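# Reattach the desk lamp's spring so its arm stays up

## Task

Put the desk lamp's detached spring back on its hook so that the lamp's arm holds itself up without help.

## Robot and tools

Robot: two arms, left_arm and right_arm, each ending in a two-finger gripper. The fingers point along the gripper's own +z axis and close along its y axis. end_effector_position is the point between the finger pads, just behind the fingertips.

Scene frame (used for printed positions): origin at table-top height, halfway between the two nominal arm bases. +x points out over the table, +z points up, and left_arm sits on the +y side. Arm names do not match image sides. A BASES line, if present, gives calibrated base positions. Printed hand positions can be off, more so at long reach. Orientation is given as end_effector_quat_wxyz.

The 14-number row (shared by execute_actions and move): one flat list covering both arms, every number in [-1, 1]. Order: left dx, dy, dz, rx, ry, rz, opening, then right dx, dy, dz, rx, ry, rz, opening. The six pose numbers are offsets, not poses: they are measured from that arm's Hand target as it was when the action or move began, along that Hand target's own axes. Scale: 1.0 equals 0.6 m for dx/dy/dz and 180 degrees for rotation; rx, ry, rz form a single rotation vector. Sending the same offset again moves the arm further. Sending all six as 0 re-commands the current Hand target. Opening is absolute, not an offset: +1 fully open (about 87 mm between pads), +0.5 about 69 mm, 0 about 43 mm, -0.5 about 18 mm, -1 closed. Every row sets both grippers, so to leave one alone repeat its current command; a 0 means half-shut.

execute_actions(actions, cameras): actions is a list of actions; each action is a table of up to 15 rows, each row lasting one 1/30 s step. If fewer than 15 rows are given, the last row is held for the remaining steps. All rows in one action count from the same starting Hand target, not from the row before. An empty actions list just reports state and images. cameras picks images: omitted, null or ["all"] gives all, [] gives none; a wrong name invalidates the call.

move(target, speed, blend, opening_speed, blocking, cameras): drives each gripper on a straight line from its Hand target to the offset row in target (or through a list of up to 15 rows, each again counted from the same starting Hand targets). speed is path top speed in m/s, 0.002 to 0.5, default 0.25 (rotation up to twice that in rad/s); one value or one per target. blend (m) rounds corners of a list. opening_speed (0.2 or more, per second on the -1..+1 scale) makes fingers ramp instead of jumping. Paths last at least 0.5 s and stop at 10 s. Moves do not avoid obstacles or the other arm; grippers lag and may overshoot speed, especially near full reach. With blocking=false the result comes back early; call wait or stop before sending anything else. The "move:" line reports the ending (done = at rest within 10 mm and 2 degrees; off_target, moving, held, fault) and limits (paced = pose clipped, held = steps withheld).

wait(seconds 0 to 10): lets time pass with commands held; a running move keeps going. stop(): brakes a running move. zoom_image(camera, region [x0,y0,x1,y1] in pixels, max 504x504): closer look at the latest image of cam_head_left, cam_head_right, cam_left_wrist or cam_right_wrist (all 672x504). finished_scene(scene=1): ends the task for good; the lamp arm must stay up with the robot let go.

Reading results: Hand target is the last commanded pose after clipping; the next offsets count from it. Each step the controller limits the command to within 100 mm and 20 degrees of the measured pose, so large offsets may only partly apply; send the rest from the new Hand target. A gripper blocked by an object keeps pushing until its target is moved back past it. Weight and friction can leave the gripper low, short or tilted, and small moves may go sideways or not happen; check position and orientation after each move. "pose unreachable" means the clearance check refused that arm's command; it does not guard gripper-to-gripper contact. grip_measured is on the opening scale; to grip, command about 0.04 below the reading at first contact. Pads give about 20 N each. Joint torques include arm weight, are noisy, and torques 1 to 3 wrap at ±28 N m. Joint ranges (rad): waist -2.618 to 3.054, shoulder 0 to 3.142, elbow 0 to 3.142 (straight 2.901), wrist pitch and yaw -1.571 to 1.571, wrist roll -2.094 to 2.094.

Avoid: knocking anything off the table, dropping or releasing moving lamp parts abruptly, fast impacts, heavy pressing, and any collision between the two arms (can end the task). Long stretched reaches or pushing into unreachable poses heat motors; MOTOR HOT appears near 75 °C, at 90 °C the arm folds and stops working. The simulation keeps running while you think. Slower, smooth moves and fewer stops are better.

Each tool is called after ">>>" by a JSON object that holds its "api" and its "payload", one argument or row to a line.

## Session

>>> {"api": "execute_actions", "payload": {
  "actions": []
}}

Scene clock: 0.00 s.
left_arm: end_effector_position=(+0.4353, +0.3482, +0.1331) grip_measured=+1.000 end_effector_quat_wxyz=(+0.610, -0.021, +0.792, -0.004) | right_arm: end_effector_position=(+0.3406, -0.3295, +0.0649) grip_measured=+0.981 end_effector_quat_wxyz=(+0.533, +0.083, +0.841, -0.042)
Joint positions: left_arm=[-0.009 1.517 0.441 0.817 0.009 -0.031 1] | right_arm=[-0.064 1.525 0.384 0.697 0.088 0.061 0.99]
Joint velocities: left_arm=[-0.012 -0.007 -0.002 0.007 0.037 -0.007 0] | right_arm=[-0.022 -0.007 -0.007 0.007 0.081 0.051 0.008]
Joint torques (N m): no reading
Motor temperatures (°C): left_arm=[31 46 45 41 27 27 27] | right_arm=[32 38 39 44 26 25 30]
Heat: left arm: 46 °C; right arm: 44 °C.
Hand target: left_arm +0.4396, +0.3484, +0.1430; +0.621, -0.021, +0.783, -0.004 | right_arm +0.3445, -0.3298, +0.0711; +0.541, +0.083, +0.836, -0.042
Tool commands: left_gripper/opening=+1.0 right_gripper/opening=+1.0

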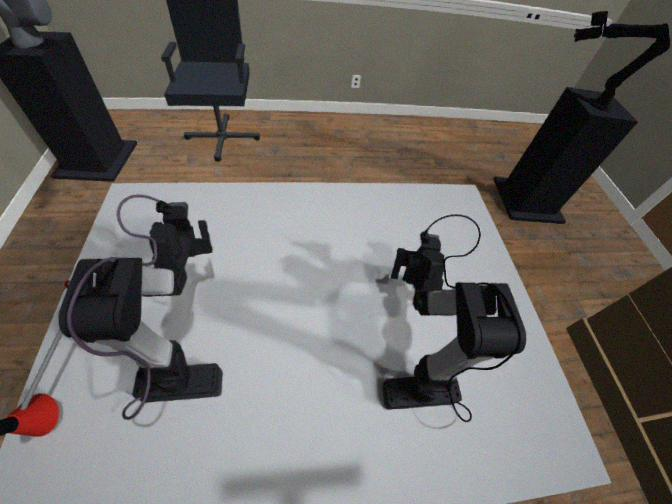

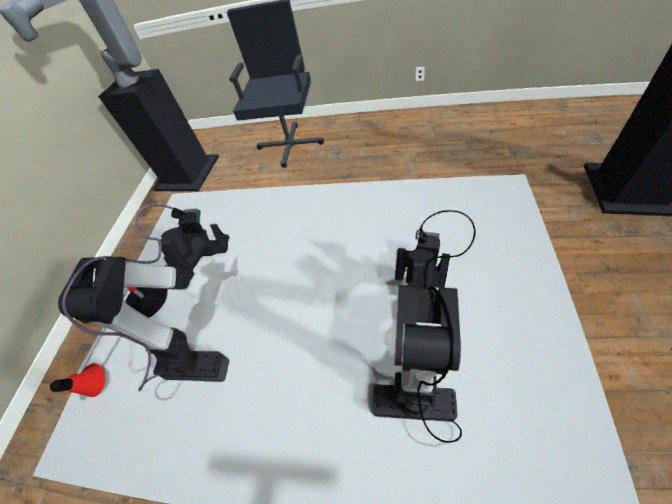

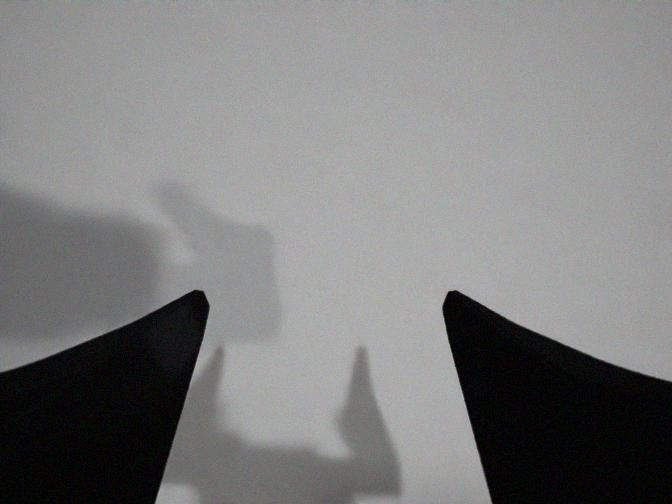

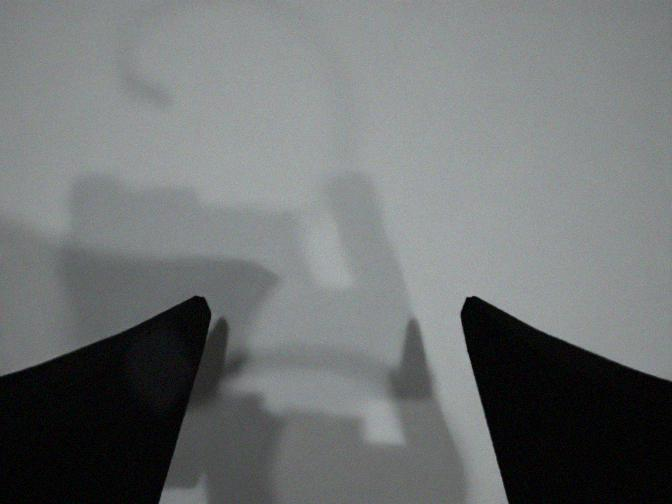

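>>> {"api": "zoom_image", "payload": {
  "camera": "cam_head_left",
  "region": [0, 180, 250, 450]
}}

>>> {"api": "zoom_image", "payload": {
  "camera": "cam_head_right",
  "region": [30, 180, 250, 420]
}}

Scaled by 1.867 from the camera's 672x504 image, which has a finer 960x720 frame.

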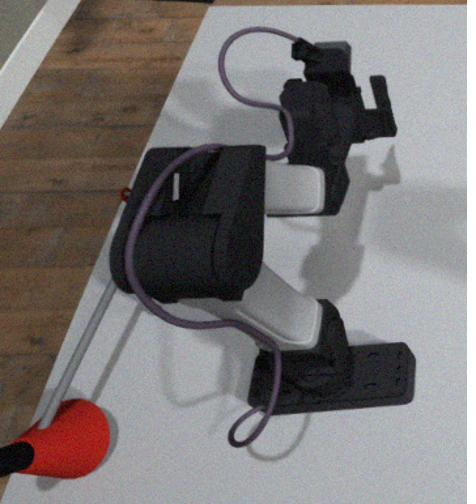

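Scaled by 2.100 from the camera's 672x504 image, which has a finer 960x720 frame.

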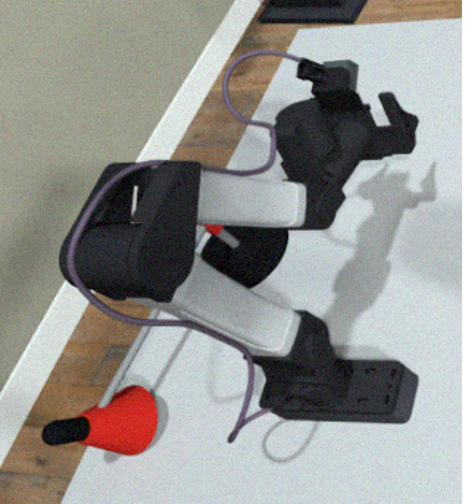

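>>> {"api": "move", "payload": {
  "target": [-0.0275, -0.517, -0.2227, 0.2416, 0, 0.0637, 1, 0, 0, 0, 0, 0, 0, 1],
  "speed": 0.2
}}

Scene clock: 19.70 s.
left_arm: end_effector_position=(+0.3196, +0.0386, +0.1874) grip_measured=+1.000 end_effector_quat_wxyz=(+0.571, +0.285, +0.734, -0.232) | right_arm: end_effector_position=(+0.3406, -0.3295, +0.0649) grip_measured=+0.981 end_effector_quat_wxyz=(+0.533, +0.083, +0.841, -0.042)
Joint positions: left_arm=[-0.87 1.385 0.59 0.552 -0.074 -0.033 1] | right_arm=[-0.064 1.525 0.384 0.697 0.088 0.061 0.99]
Joint velocities: left_arm=[-0.002 -0.017 -0.002 -0.051 0.037 -0.022 0] | right_arm=[-0.007 -0.002 -0.002 0.022 -0.007 -0.037 -0.018]
Joint torques (N m): left_arm=[-0.36 -3.81 7.82 1.95 -0.02 -0.09] | right_arm=[-0.23 -5.87 6.84 1.71 0.05 -0.04]
Motor temperatures (°C): left_arm=[30 46 47 44 27 27 27] | right_arm=[32 39 40 47 26 25 30]
Heat: left arm: 47 °C; right arm: 47 °C.
Hand target: left_arm +0.3223, +0.0327, +0.1960; +0.577, +0.285, +0.728, -0.236 | right_arm +0.3445, -0.3298, +0.0711; +0.541, +0.083, +0.836, -0.042
Off the commanded pose: left_arm 0.013 m, 2 deg | right_arm 0.007 m, 1 deg.
move: off_target (left_arm)

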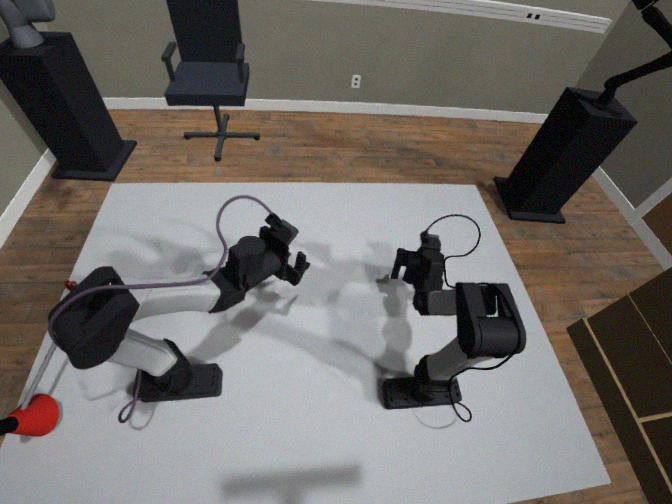

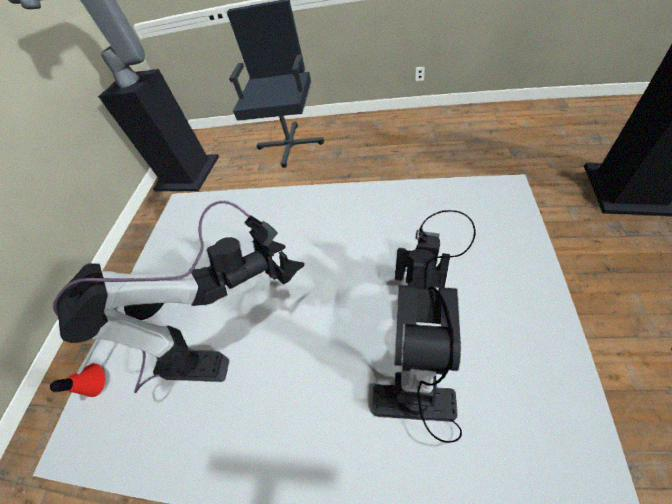

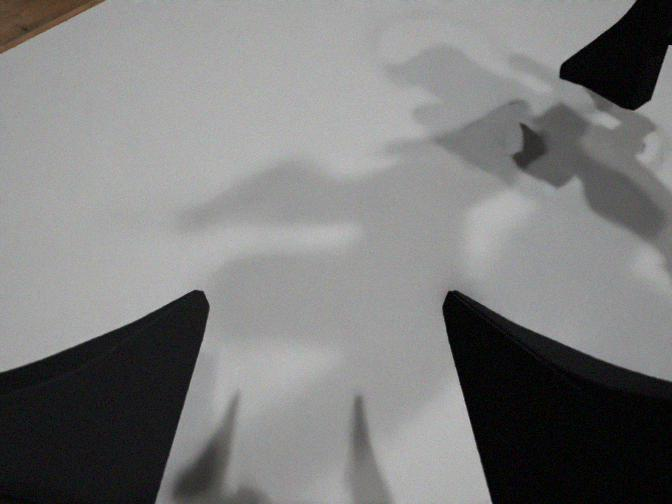

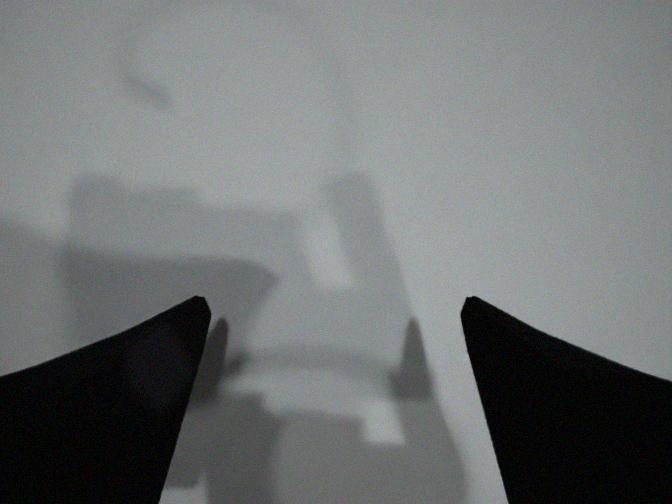

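>>> {"api": "move", "payload": {
  "target": [-0.072, 0.043, 0.2885, 0, 0, 0, 1, 0, 0, 0, 0, 0, 0, 1],
  "speed": 0.2
}}

Scene clock: 38.57 s.
left_arm: end_effector_position=(+0.4643, -0.0674, +0.1879) grip_measured=+1.000 end_effector_quat_wxyz=(+0.570, +0.285, +0.734, -0.234) | right_arm: end_effector_position=(+0.3406, -0.3295, +0.0649) grip_measured=+0.981 end_effector_quat_wxyz=(+0.533, +0.083, +0.841, -0.042)
Joint positions: left_arm=[-0.786 2.025 1.335 0.447 0.012 -0.016 1] | right_arm=[-0.064 1.525 0.384 0.697 0.088 0.061 0.99]
Joint velocities: left_arm=[-0.017 0.002 -0.007 -0.022 -0.066 0.007 0] | right_arm=[-0.012 0.007 -0.007 -0.022 0.037 0.007 -0.008]
Joint torques (N m): left_arm=[0.7 -8.58 8.18 1.96 0.06 -0.03] | right_arm=[-0.25 -5.89 6.83 1.7 0.05 -0.05]
Motor temperatures (°C): left_arm=[30 45 48 45 27 26 27] | right_arm=[32 39 41 47 25 24 29]
Heat: left arm: 48 °C; right arm: 47 °C.
Hand target: left_arm +0.4707, -0.0693, +0.1965; +0.577, +0.285, +0.728, -0.236 | right_arm +0.3445, -0.3298, +0.0711; +0.541, +0.083, +0.836, -0.042
Off the commanded pose: left_arm 0.013 m, 1 deg | right_arm 0.007 m, 1 deg.
move: off_target (left_arm)

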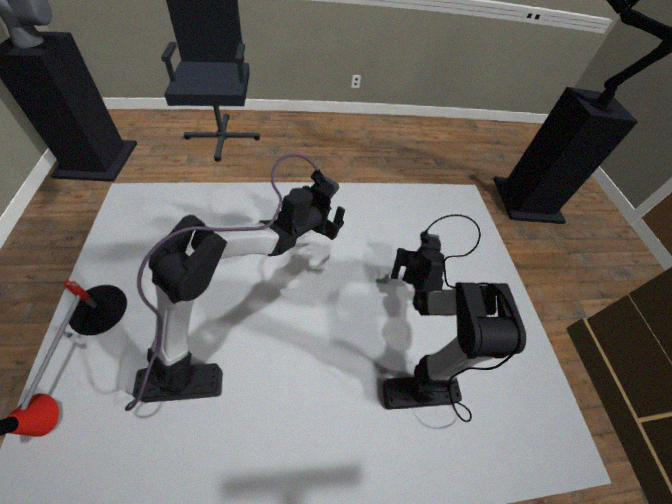

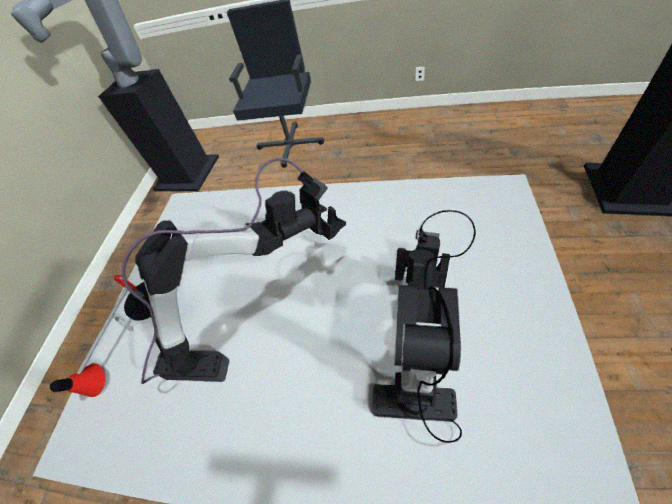

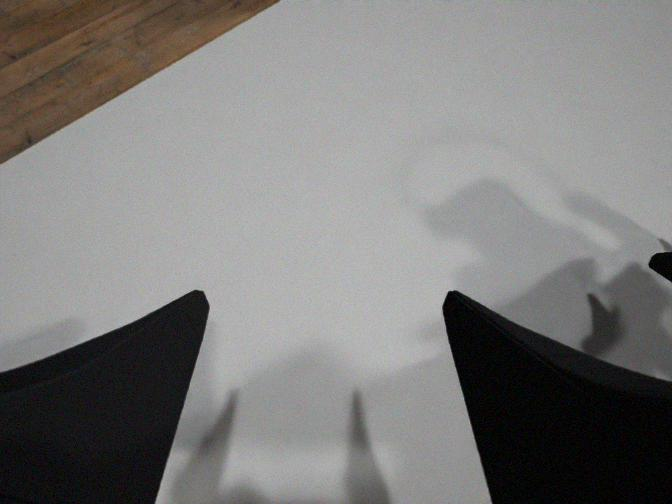

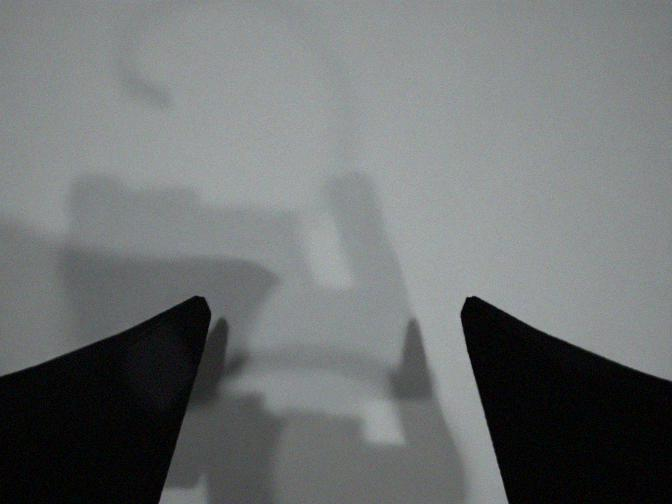

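>>> {"api": "zoom_image", "payload": {
  "camera": "cam_head_left",
  "region": [0, 270, 150, 450]
}}

>>> {"api": "zoom_image", "payload": {
  "camera": "cam_head_right",
  "region": [40, 260, 180, 400]
}}

Scaled by 2.800 from the camera's 672x504 image, which has a finer 960x720 frame.

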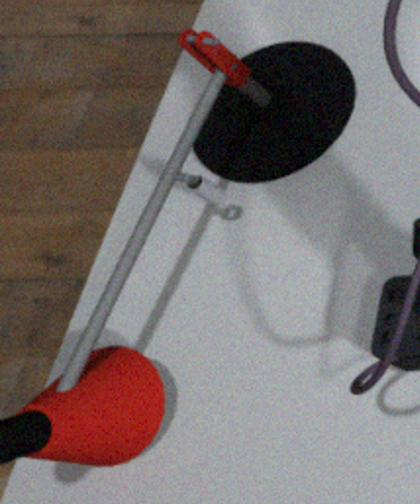

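Scaled by 3.600 from the camera's 672x504 image, which has a finer 960x720 frame.

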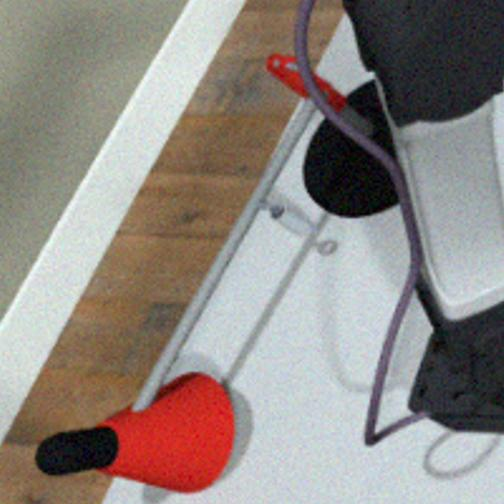

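>>> {"api": "move", "payload": {
  "target": [
    [-0.181, 0.136, -0.436, -0.19, 0.1065, -0.141, 1, 0, 0, 0, 0, 0, 0, 1],
    [-0.1262, 0.4333, -0.9955, -0.3828, 0.213, -0.2823, 1, 0, 0, 0, 0, 0, 0, 1]
  ],
  "speed": 0.2,
  "blend": [0.05, 0]
}}

Scene clock: 85.17 s.
left_arm: end_effector_position=(+0.2392, +0.5083, +0.4040) grip_measured=+1.000 end_effector_quat_wxyz=(+0.318, -0.331, +0.881, +0.112) | right_arm: end_effector_position=(+0.3406, -0.3295, +0.0649) grip_measured=+0.981 end_effector_quat_wxyz=(+0.533, +0.083, +0.841, -0.042)
Joint positions: left_arm=[0.637 1.452 2.128 -1.558 -0.015 -0.038 1] | right_arm=[-0.064 1.525 0.384 0.697 0.088 0.061 0.99]
Joint velocities: left_arm=[-0.012 0.002 -0.037 0.007 -0.007 0.007 0] | right_arm=[0.002 -0.012 -0.022 -0.037 -0.007 0.022 -0.008]
Joint torques (N m): left_arm=[0.73 -2.91 5.6 1.48 0.05 -0.04] | right_arm=[-0.21 -5.87 6.82 1.7 0.05 -0.05]
Motor temperatures (°C): left_arm=[30 51 50 42 27 26 27] | right_arm=[32 39 42 45 25 24 28]
Heat: left arm: 51 °C; right arm: 45 °C.
Hand target: left_arm +0.2385, +0.5091, +0.4089; +0.248, -0.338, +0.904, +0.087 | right_arm +0.3445, -0.3298, +0.0711; +0.541, +0.083, +0.836, -0.042
Off the commanded pose: left_arm 0.005 m, 10 deg | right_arm 0.007 m, 1 deg.
joint sent to its limit (left arm) — joint 4 (wrist pitch), lower limit. The joint targets are off in position and orientation.
move: off_target (left_arm)

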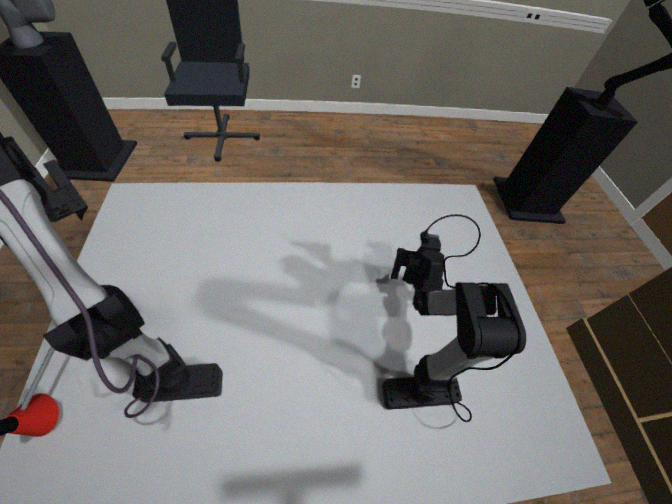

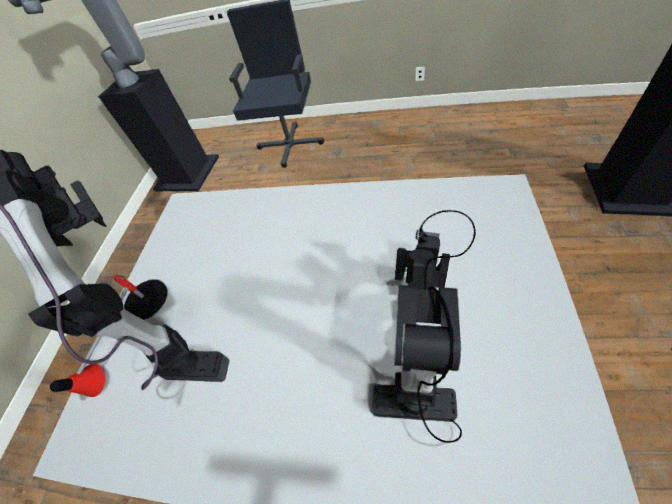

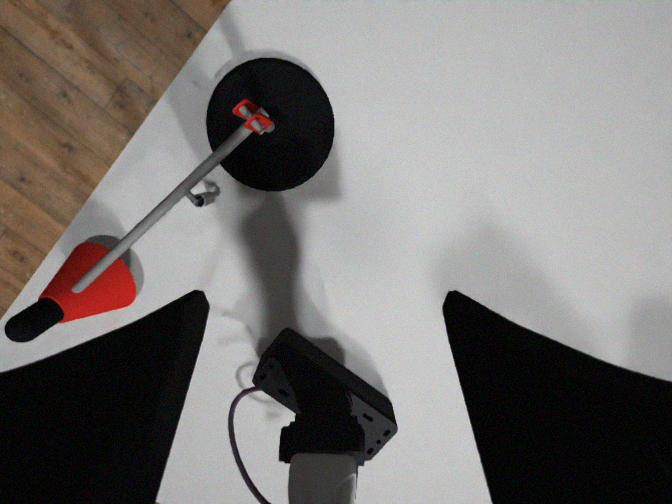

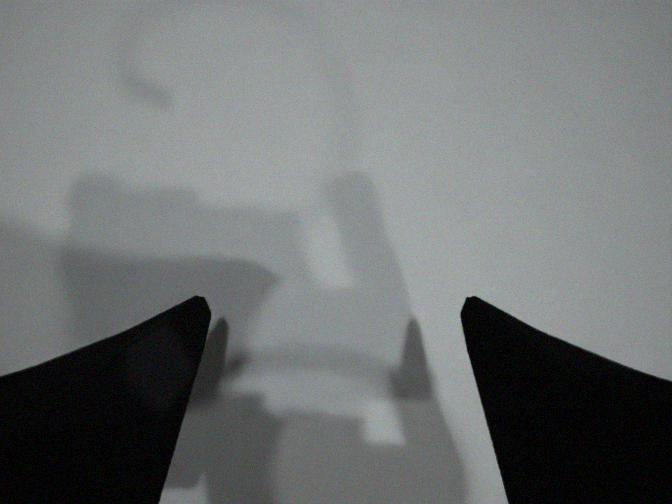

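>>> {"api": "zoom_image", "payload": {
  "camera": "cam_left_wrist",
  "region": [0, 30, 360, 350]
}}

>>> {"api": "zoom_image", "payload": {
  "camera": "cam_left_wrist",
  "region": [170, 50, 350, 220]
}}

Scaled by 1.400 from the camera's 672x504 image, which has a finer 960x720 frame.

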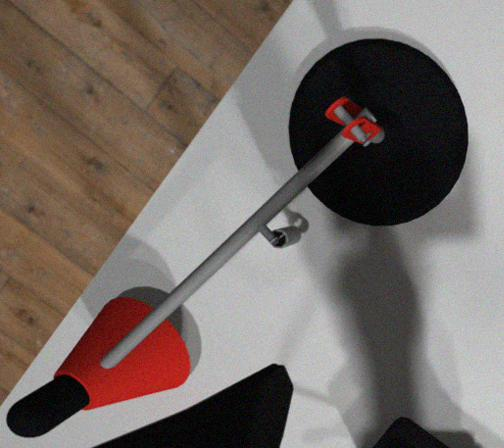

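Scaled by 2.800 from the camera's 672x504 image, which has a finer 960x720 frame.

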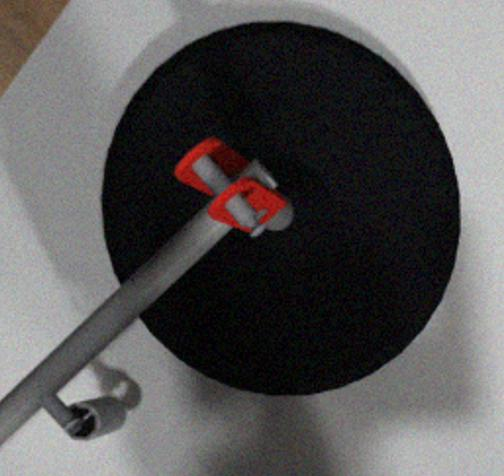

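>>> {"api": "move", "payload": {
  "target": [
    [0, 0, 0, 0, -0.0556, 0, 1, -0.24, 0.384, -0.176, -0.31, -0.0696, -0.0273, 1],
    [0, 0, 0, 0, -0.0556, 0, 1, -0.2097, 0.8488, -0.2207, -0.6201, -0.1392, -0.0546, 1]
  ],
  "speed": 0.25,
  "blend": [0.05, 0]
}}

Scene clock: 130.63 s.
left_arm: end_effector_position=(+0.2392, +0.5083, +0.4040) grip_measured=+1.000 end_effector_quat_wxyz=(+0.318, -0.331, +0.881, +0.112) | right_arm: end_effector_position=(+0.3697, +0.1788, +0.2445) grip_measured=+0.981 end_effector_quat_wxyz=(+0.507, -0.462, +0.403, +0.607)
Joint positions: left_arm=[0.637 1.452 2.128 -1.558 -0.015 -0.037 1] | right_arm=[0.609 2.456 1.771 1.234 -1.072 0.515 0.99]
Joint velocities: left_arm=[0.007 -0.007 -0.007 0.007 0.007 -0.007 0] | right_arm=[-0.002 0.002 -0.007 0.022 0.037 0.007 0.003]
Joint torques (N m): left_arm=[0.4 -3.25 5.27 1.53 -0.01 -0.06] | right_arm=[-0.09 -12.94 10 1.18 0.22 0.07]
Motor temperatures (°C): left_arm=[29 45 48 40 27 26 27] | right_arm=[31 40 43 43 24 24 28]
Heat: left arm: 48 °C; right arm: 43 °C.
Hand target: left_arm +0.2385, +0.5091, +0.4089; +0.326, -0.329, +0.879, +0.116 | right_arm +0.3694, +0.1806, +0.2521; +0.513, -0.466, +0.389, +0.607
Off the commanded pose: left_arm 0.005 m, 1 deg | right_arm 0.006 m, 1 deg.
move: done

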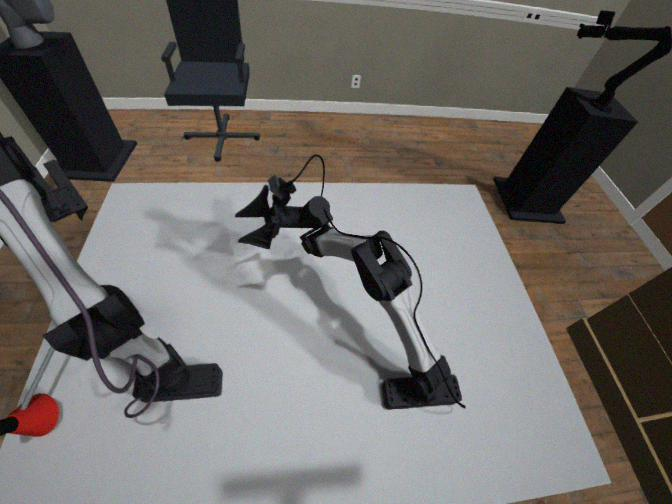

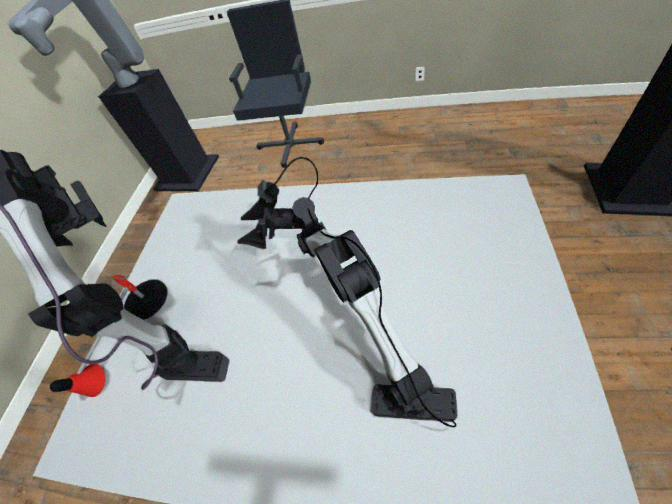

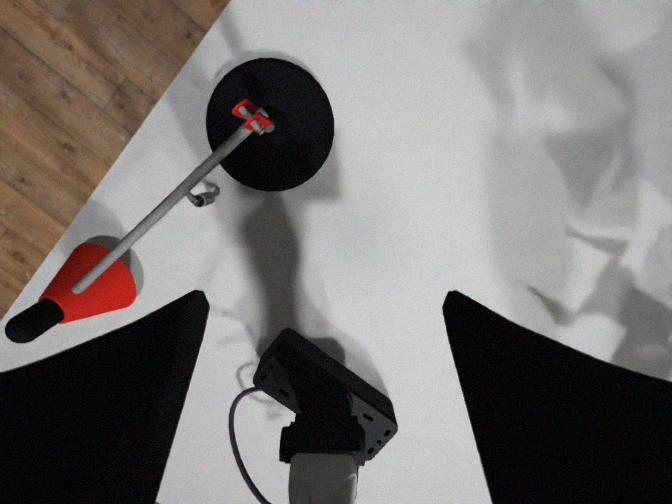

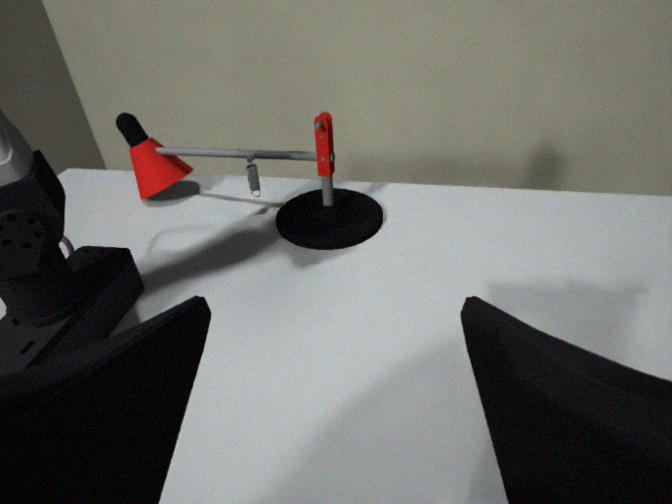

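Excellent side view. Zoom in.

>>> {"api": "zoom_image", "payload": {
  "camera": "cam_right_wrist",
  "region": [100, 90, 400, 260]
}}

>>> {"api": "zoom_image", "payload": {
  "camera": "cam_right_wrist",
  "region": [230, 100, 350, 220]
}}

Scaled by 1.680 from the camera's 672x504 image, which has a finer 960x720 frame.

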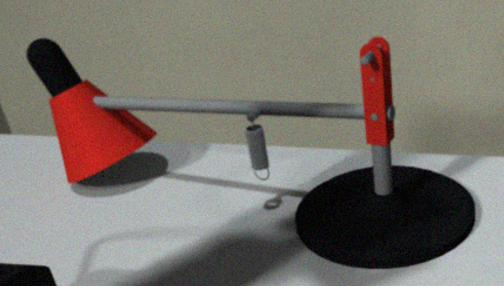

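Scaled by 4.200 from the camera's 672x504 image, which has a finer 960x720 frame.

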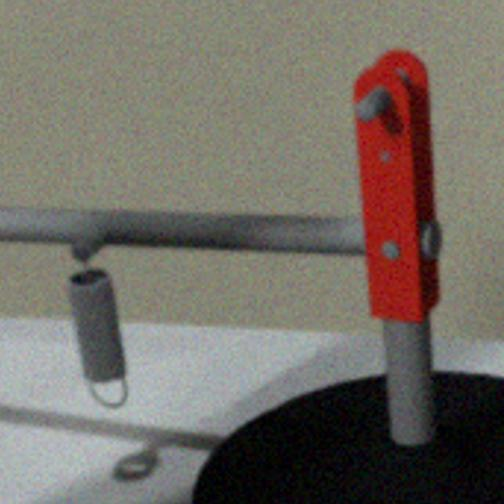

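>>> {"api": "move", "payload": {
  "target": [0.3352, 0.1582, 0.28, -0.1568, -0.0519, -0.1509, 1, 0, 0, 0, 0, 0, 0, 1],
  "speed": 0.15
}}

Scene clock: 221.97 s.
left_arm: end_effector_position=(+0.1397, +0.5487, +0.1492) grip_measured=+1.000 end_effector_quat_wxyz=(+0.318, -0.575, +0.704, +0.267) | right_arm: end_effector_position=(+0.3695, +0.1788, +0.2446) grip_measured=+0.981 end_effector_quat_wxyz=(+0.507, -0.462, +0.402, +0.607)
Joint positions: left_arm=[0.823 0.792 0.548 -0.541 -0.386 -0.346 1] | right_arm=[0.609 2.456 1.771 1.235 -1.072 0.516 0.99]
Joint velocities: left_arm=[-0.027 0.002 -0.002 -0.022 0.007 -0.051 0] | right_arm=[0.007 0.002 0.002 -0.007 0.081 0.037 -0.008]
Joint torques (N m): left_arm=[0.94 -1.03 6.06 1.81 -0.21 -0.17] | right_arm=[-0.05 -12.94 9.99 1.19 0.22 0.07]
Motor temperatures (°C): left_arm=[29 41 46 37 27 26 26] | right_arm=[31 55 47 38 24 24 27]
Heat: left arm: 46 °C; right arm: 55 °C.
Hand target: left_arm +0.1398, +0.5536, +0.1528; +0.328, -0.581, +0.694, +0.273 | right_arm +0.3694, +0.1806, +0.2521; +0.513, -0.466, +0.389, +0.607
Off the commanded pose: left_arm 0.006 m, 2 deg | right_arm 0.008 m, 2 deg.
move: done

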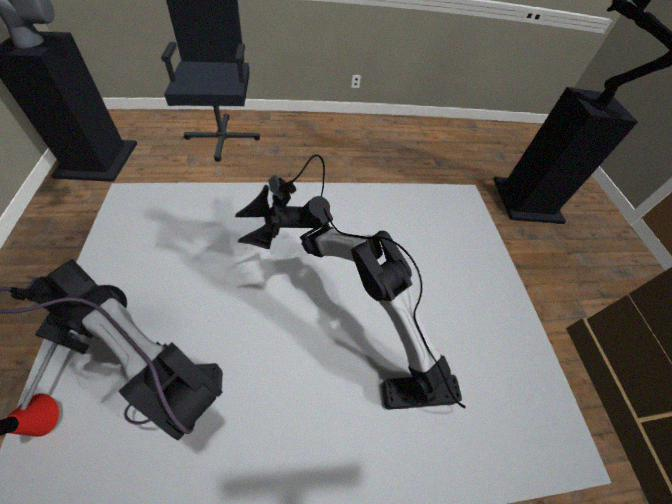

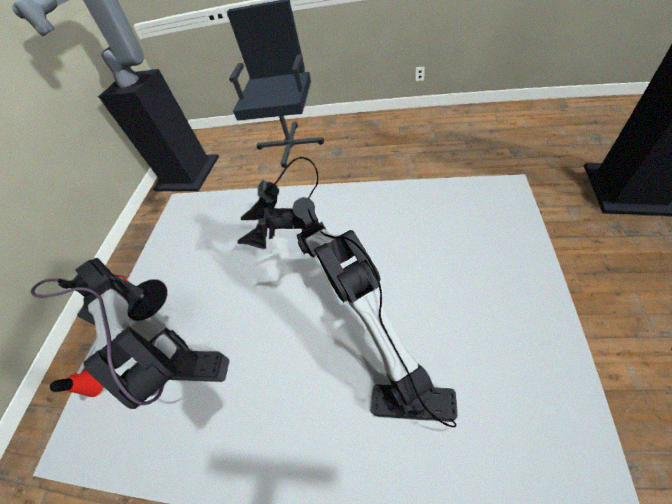

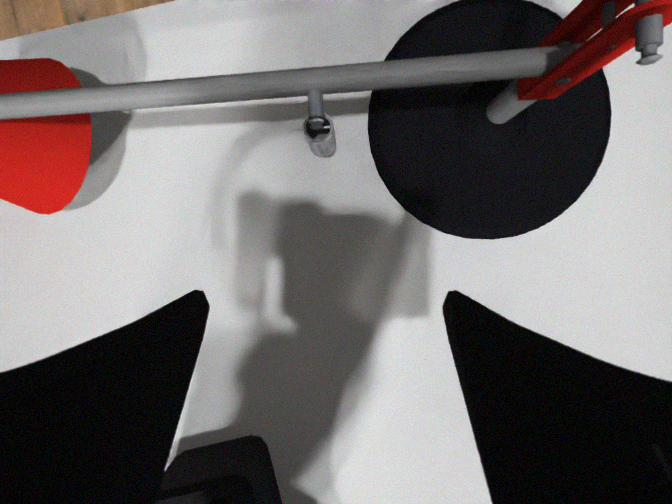

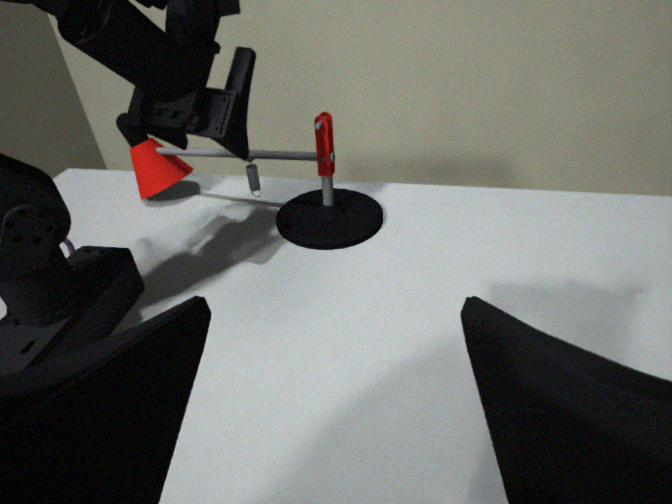

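>>> {"api": "zoom_image", "payload": {
  "camera": "cam_left_wrist",
  "region": [260, 50, 400, 190]
}}

>>> {"api": "zoom_image", "payload": {
  "camera": "cam_left_wrist",
  "region": [460, 0, 672, 200]
}}

>>> {"api": "zoom_image", "payload": {
  "camera": "cam_right_wrist",
  "region": [100, 40, 400, 260]
}}

Scaled by 3.600 from the camera's 672x504 image, which has a finer 960x720 frame.

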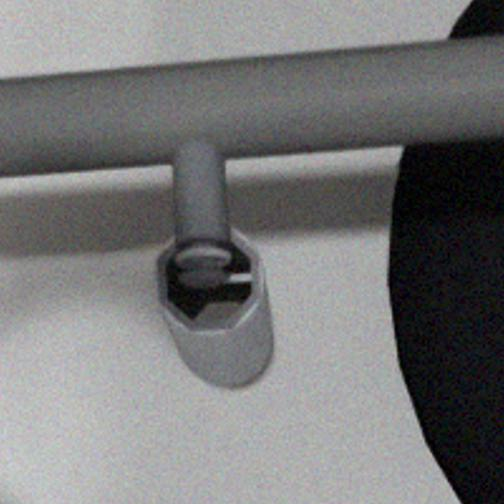

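Scaled by 2.377 from the camera's 672x504 image, which has a finer 960x720 frame.

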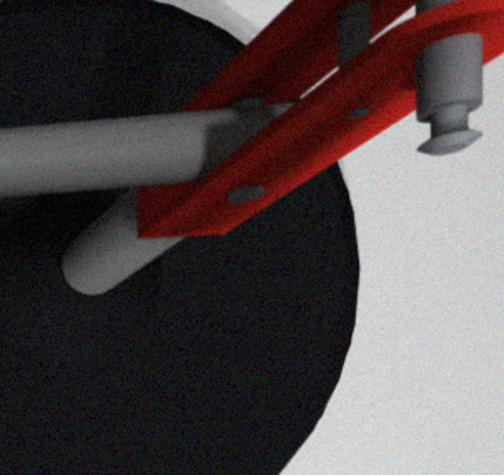

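Scaled by 1.680 from the camera's 672x504 image, which has a finer 960x720 frame.

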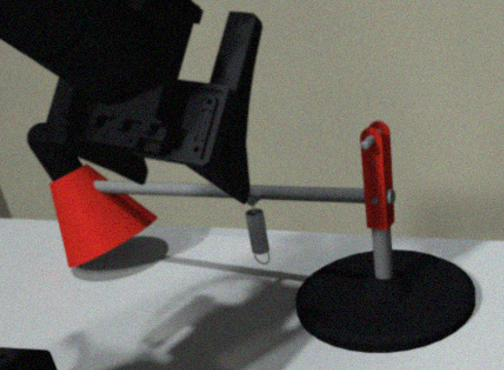

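>>> {"api": "move", "payload": {
  "target": [0.0787, -0.004, 0.1352, -0.0149, -0.053, -0.0095, 0, 0, 0, 0, 0, 0, 0, 1],
  "speed": 0.1
}}

Scene clock: 313.90 s.
left_arm: end_effector_position=(+0.1461, +0.5830, +0.0621) grip_measured=+0.000 end_effector_quat_wxyz=(+0.371, -0.574, +0.653, +0.326) | right_arm: end_effector_position=(+0.3695, +0.1788, +0.2446) grip_measured=+0.981 end_effector_quat_wxyz=(+0.507, -0.462, +0.403, +0.607)
Joint positions: left_arm=[0.82 1.11 0.149 0.341 -0.494 -0.327 0.5] | right_arm=[0.609 2.456 1.771 1.235 -1.072 0.516 0.99]
Joint velocities: left_arm=[-0.002 -0.012 -0.002 -0.037 0.022 -0.007 0.001] | right_arm=[0.002 -0.002 0.007 -0.007 -0.095 0.007 0.008]
Joint torques (N m): left_arm=[0.28 -1.31 4.94 1.95 -0.22 -0.04] | right_arm=[-0.08 -12.92 9.99 1.19 0.22 0.06]
Motor temperatures (°C): left_arm=[29 37 47 36 27 26 26] | right_arm=[30 58 49 35 24 24 26]
Heat: left arm: 47 °C; right arm: 58 °C.
Hand target: left_arm +0.1462, +0.5857, +0.0641; +0.375, -0.573, +0.649, +0.331 | right_arm +0.3694, +0.1806, +0.2521; +0.513, -0.466, +0.389, +0.607
Off the commanded pose: left_arm 0.004 m, 1 deg | right_arm 0.008 m, 2 deg.
move: done

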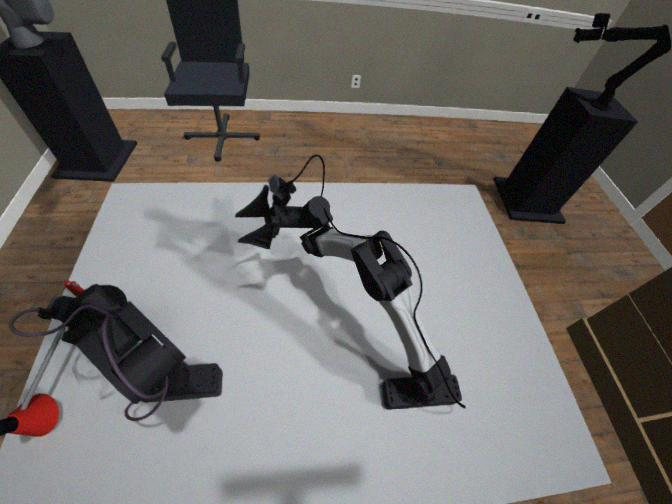

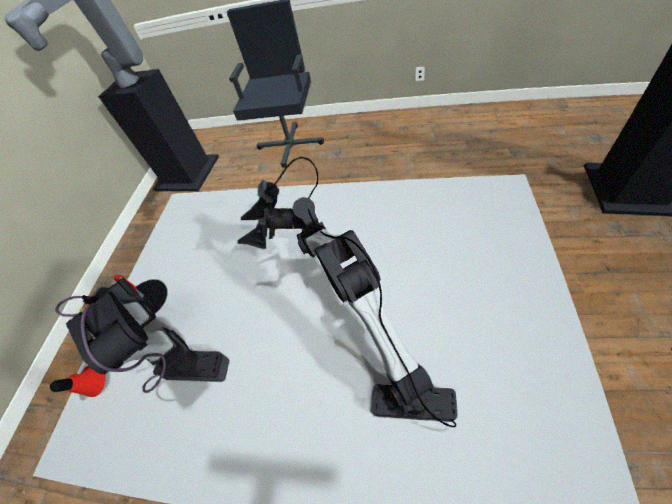

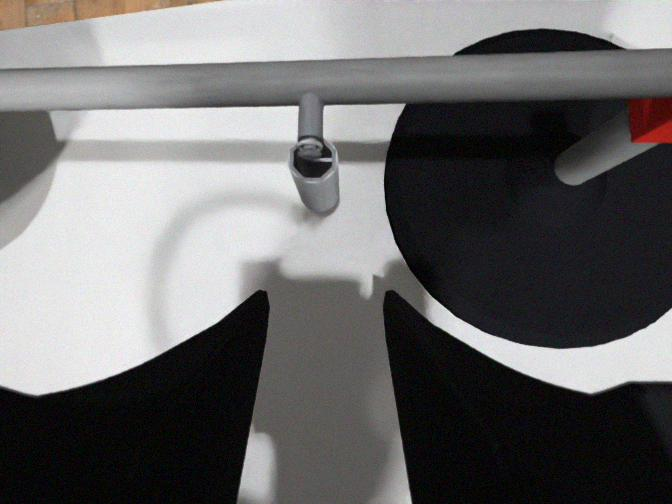

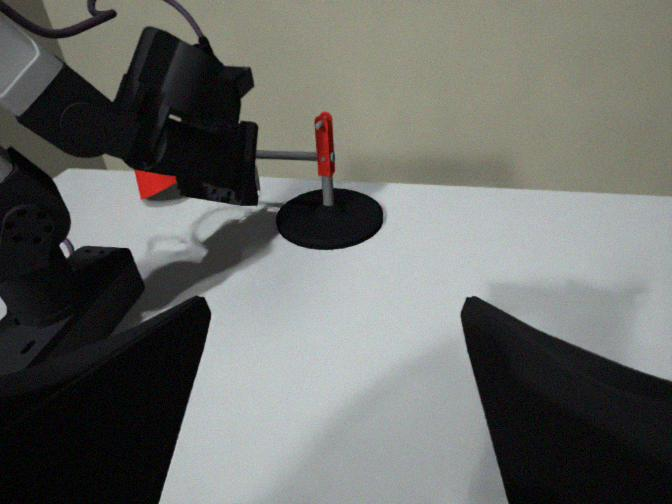

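>>> {"api": "zoom_image", "payload": {
  "camera": "cam_left_wrist",
  "region": [240, 80, 410, 310]
}}

>>> {"api": "zoom_image", "payload": {
  "camera": "cam_right_wrist",
  "region": [120, 90, 360, 260]
}}

Scaled by 2.191 from the camera's 672x504 image, which has a finer 960x720 frame.

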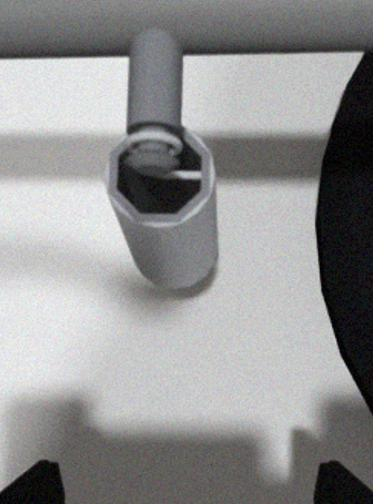

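Scaled by 2.100 from the camera's 672x504 image, which has a finer 960x720 frame.

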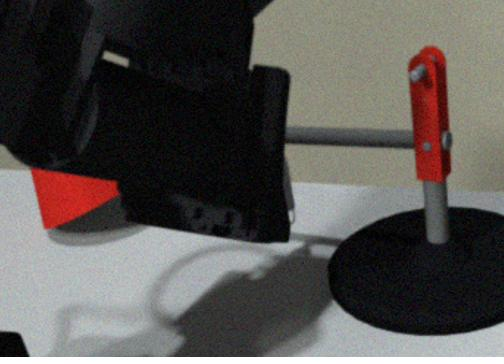

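>>> {"api": "move", "payload": {
  "target": [-0.009, 0.0035, 0.05, 0, 0, 0, 0, 0, 0, 0, 0, 0, 0, 1],
  "speed": 0.08
}}

>>> {"api": "zoom_image", "payload": {
  "camera": "cam_left_wrist",
  "region": [220, 100, 440, 320]
}}

>>> {"api": "zoom_image", "payload": {
  "camera": "cam_right_wrist",
  "region": [180, 100, 340, 230]
}}

Scene clock: 406.77 s.
left_arm: end_effector_position=(+0.1421, +0.6047, +0.0448) grip_measured=+0.000 end_effector_quat_wxyz=(+0.361, -0.575, +0.658, +0.328) | right_arm: end_effector_position=(+0.3695, +0.1788, +0.2446) grip_measured=+0.981 end_effector_quat_wxyz=(+0.507, -0.462, +0.403, +0.607)
Joint positions: left_arm=[0.916 1.339 0.165 0.561 -0.422 -0.261 0.5] | right_arm=[0.609 2.456 1.771 1.235 -1.072 0.516 0.99]
Joint velocities: left_arm=[0.002 -0.002 0.027 0.007 0.022 0.007 -0.011] | right_arm=[0.007 -0.007 -0.012 0.022 0.022 -0.007 -0.013]
Joint torques (N m): left_arm=[0.88 -2.19 6.08 1.97 -0.07 -0.04] | right_arm=[-0.03 -12.94 9.99 1.19 0.21 0.06]
Motor temperatures (°C): left_arm=[28 35 44 37 27 25 26] | right_arm=[30 61 50 34 23 24 26]
Heat: left arm: 44 °C; right arm: 61 °C.
Hand target: left_arm +0.1472, +0.6149, +0.0535; +0.376, -0.572, +0.649, +0.332 | right_arm +0.3694, +0.1806, +0.2521; +0.513, -0.466, +0.389, +0.607
Off the commanded pose: left_arm 0.014 m, 2 deg | right_arm 0.008 m, 2 deg.
move: off_target (left_arm)

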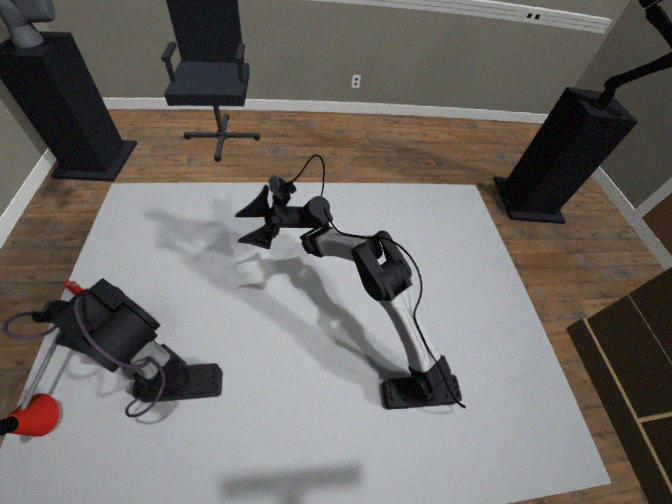

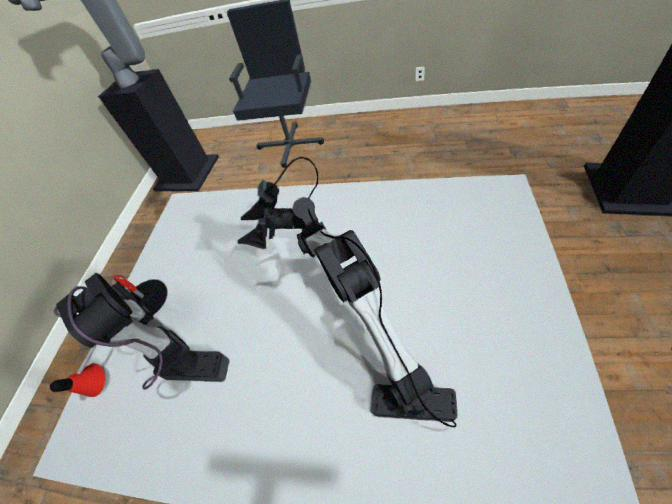

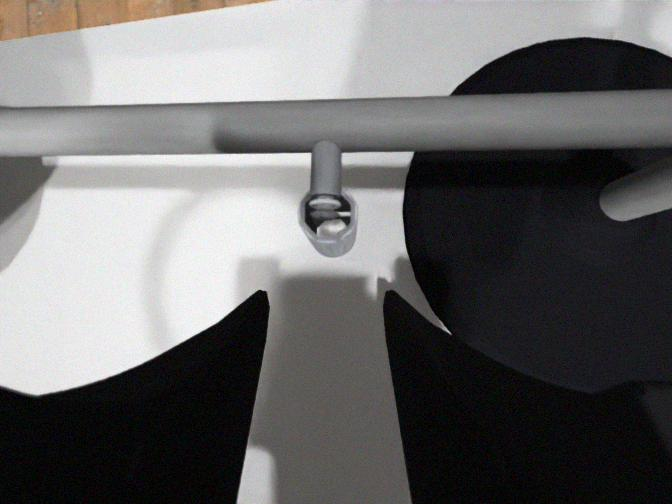

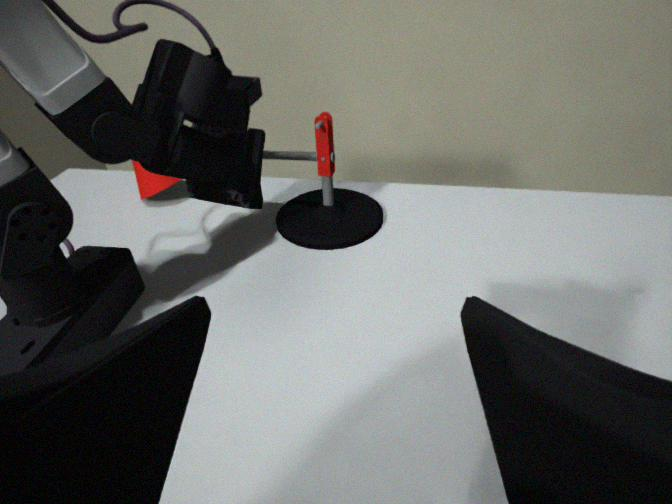

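Scaled by 2.291 from the camera's 672x504 image, which has a finer 960x720 frame.

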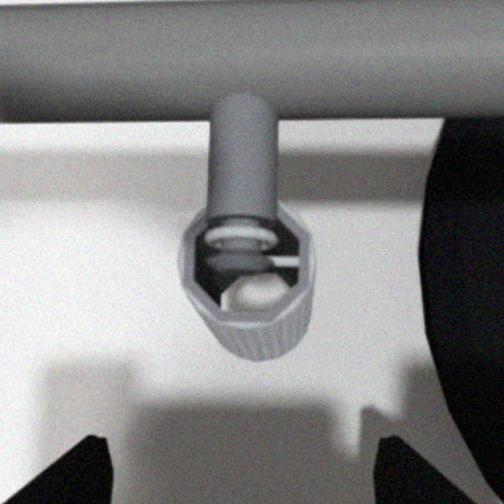

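Scaled by 3.150 from the camera's 672x504 image, which has a finer 960x720 frame.

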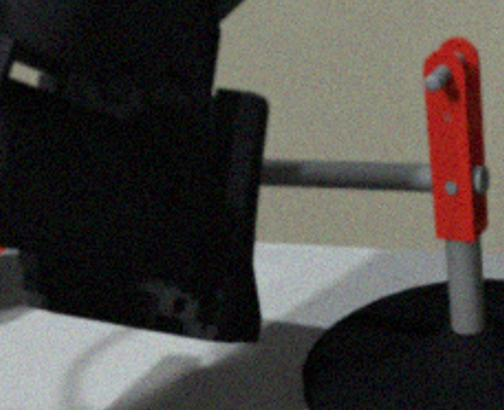

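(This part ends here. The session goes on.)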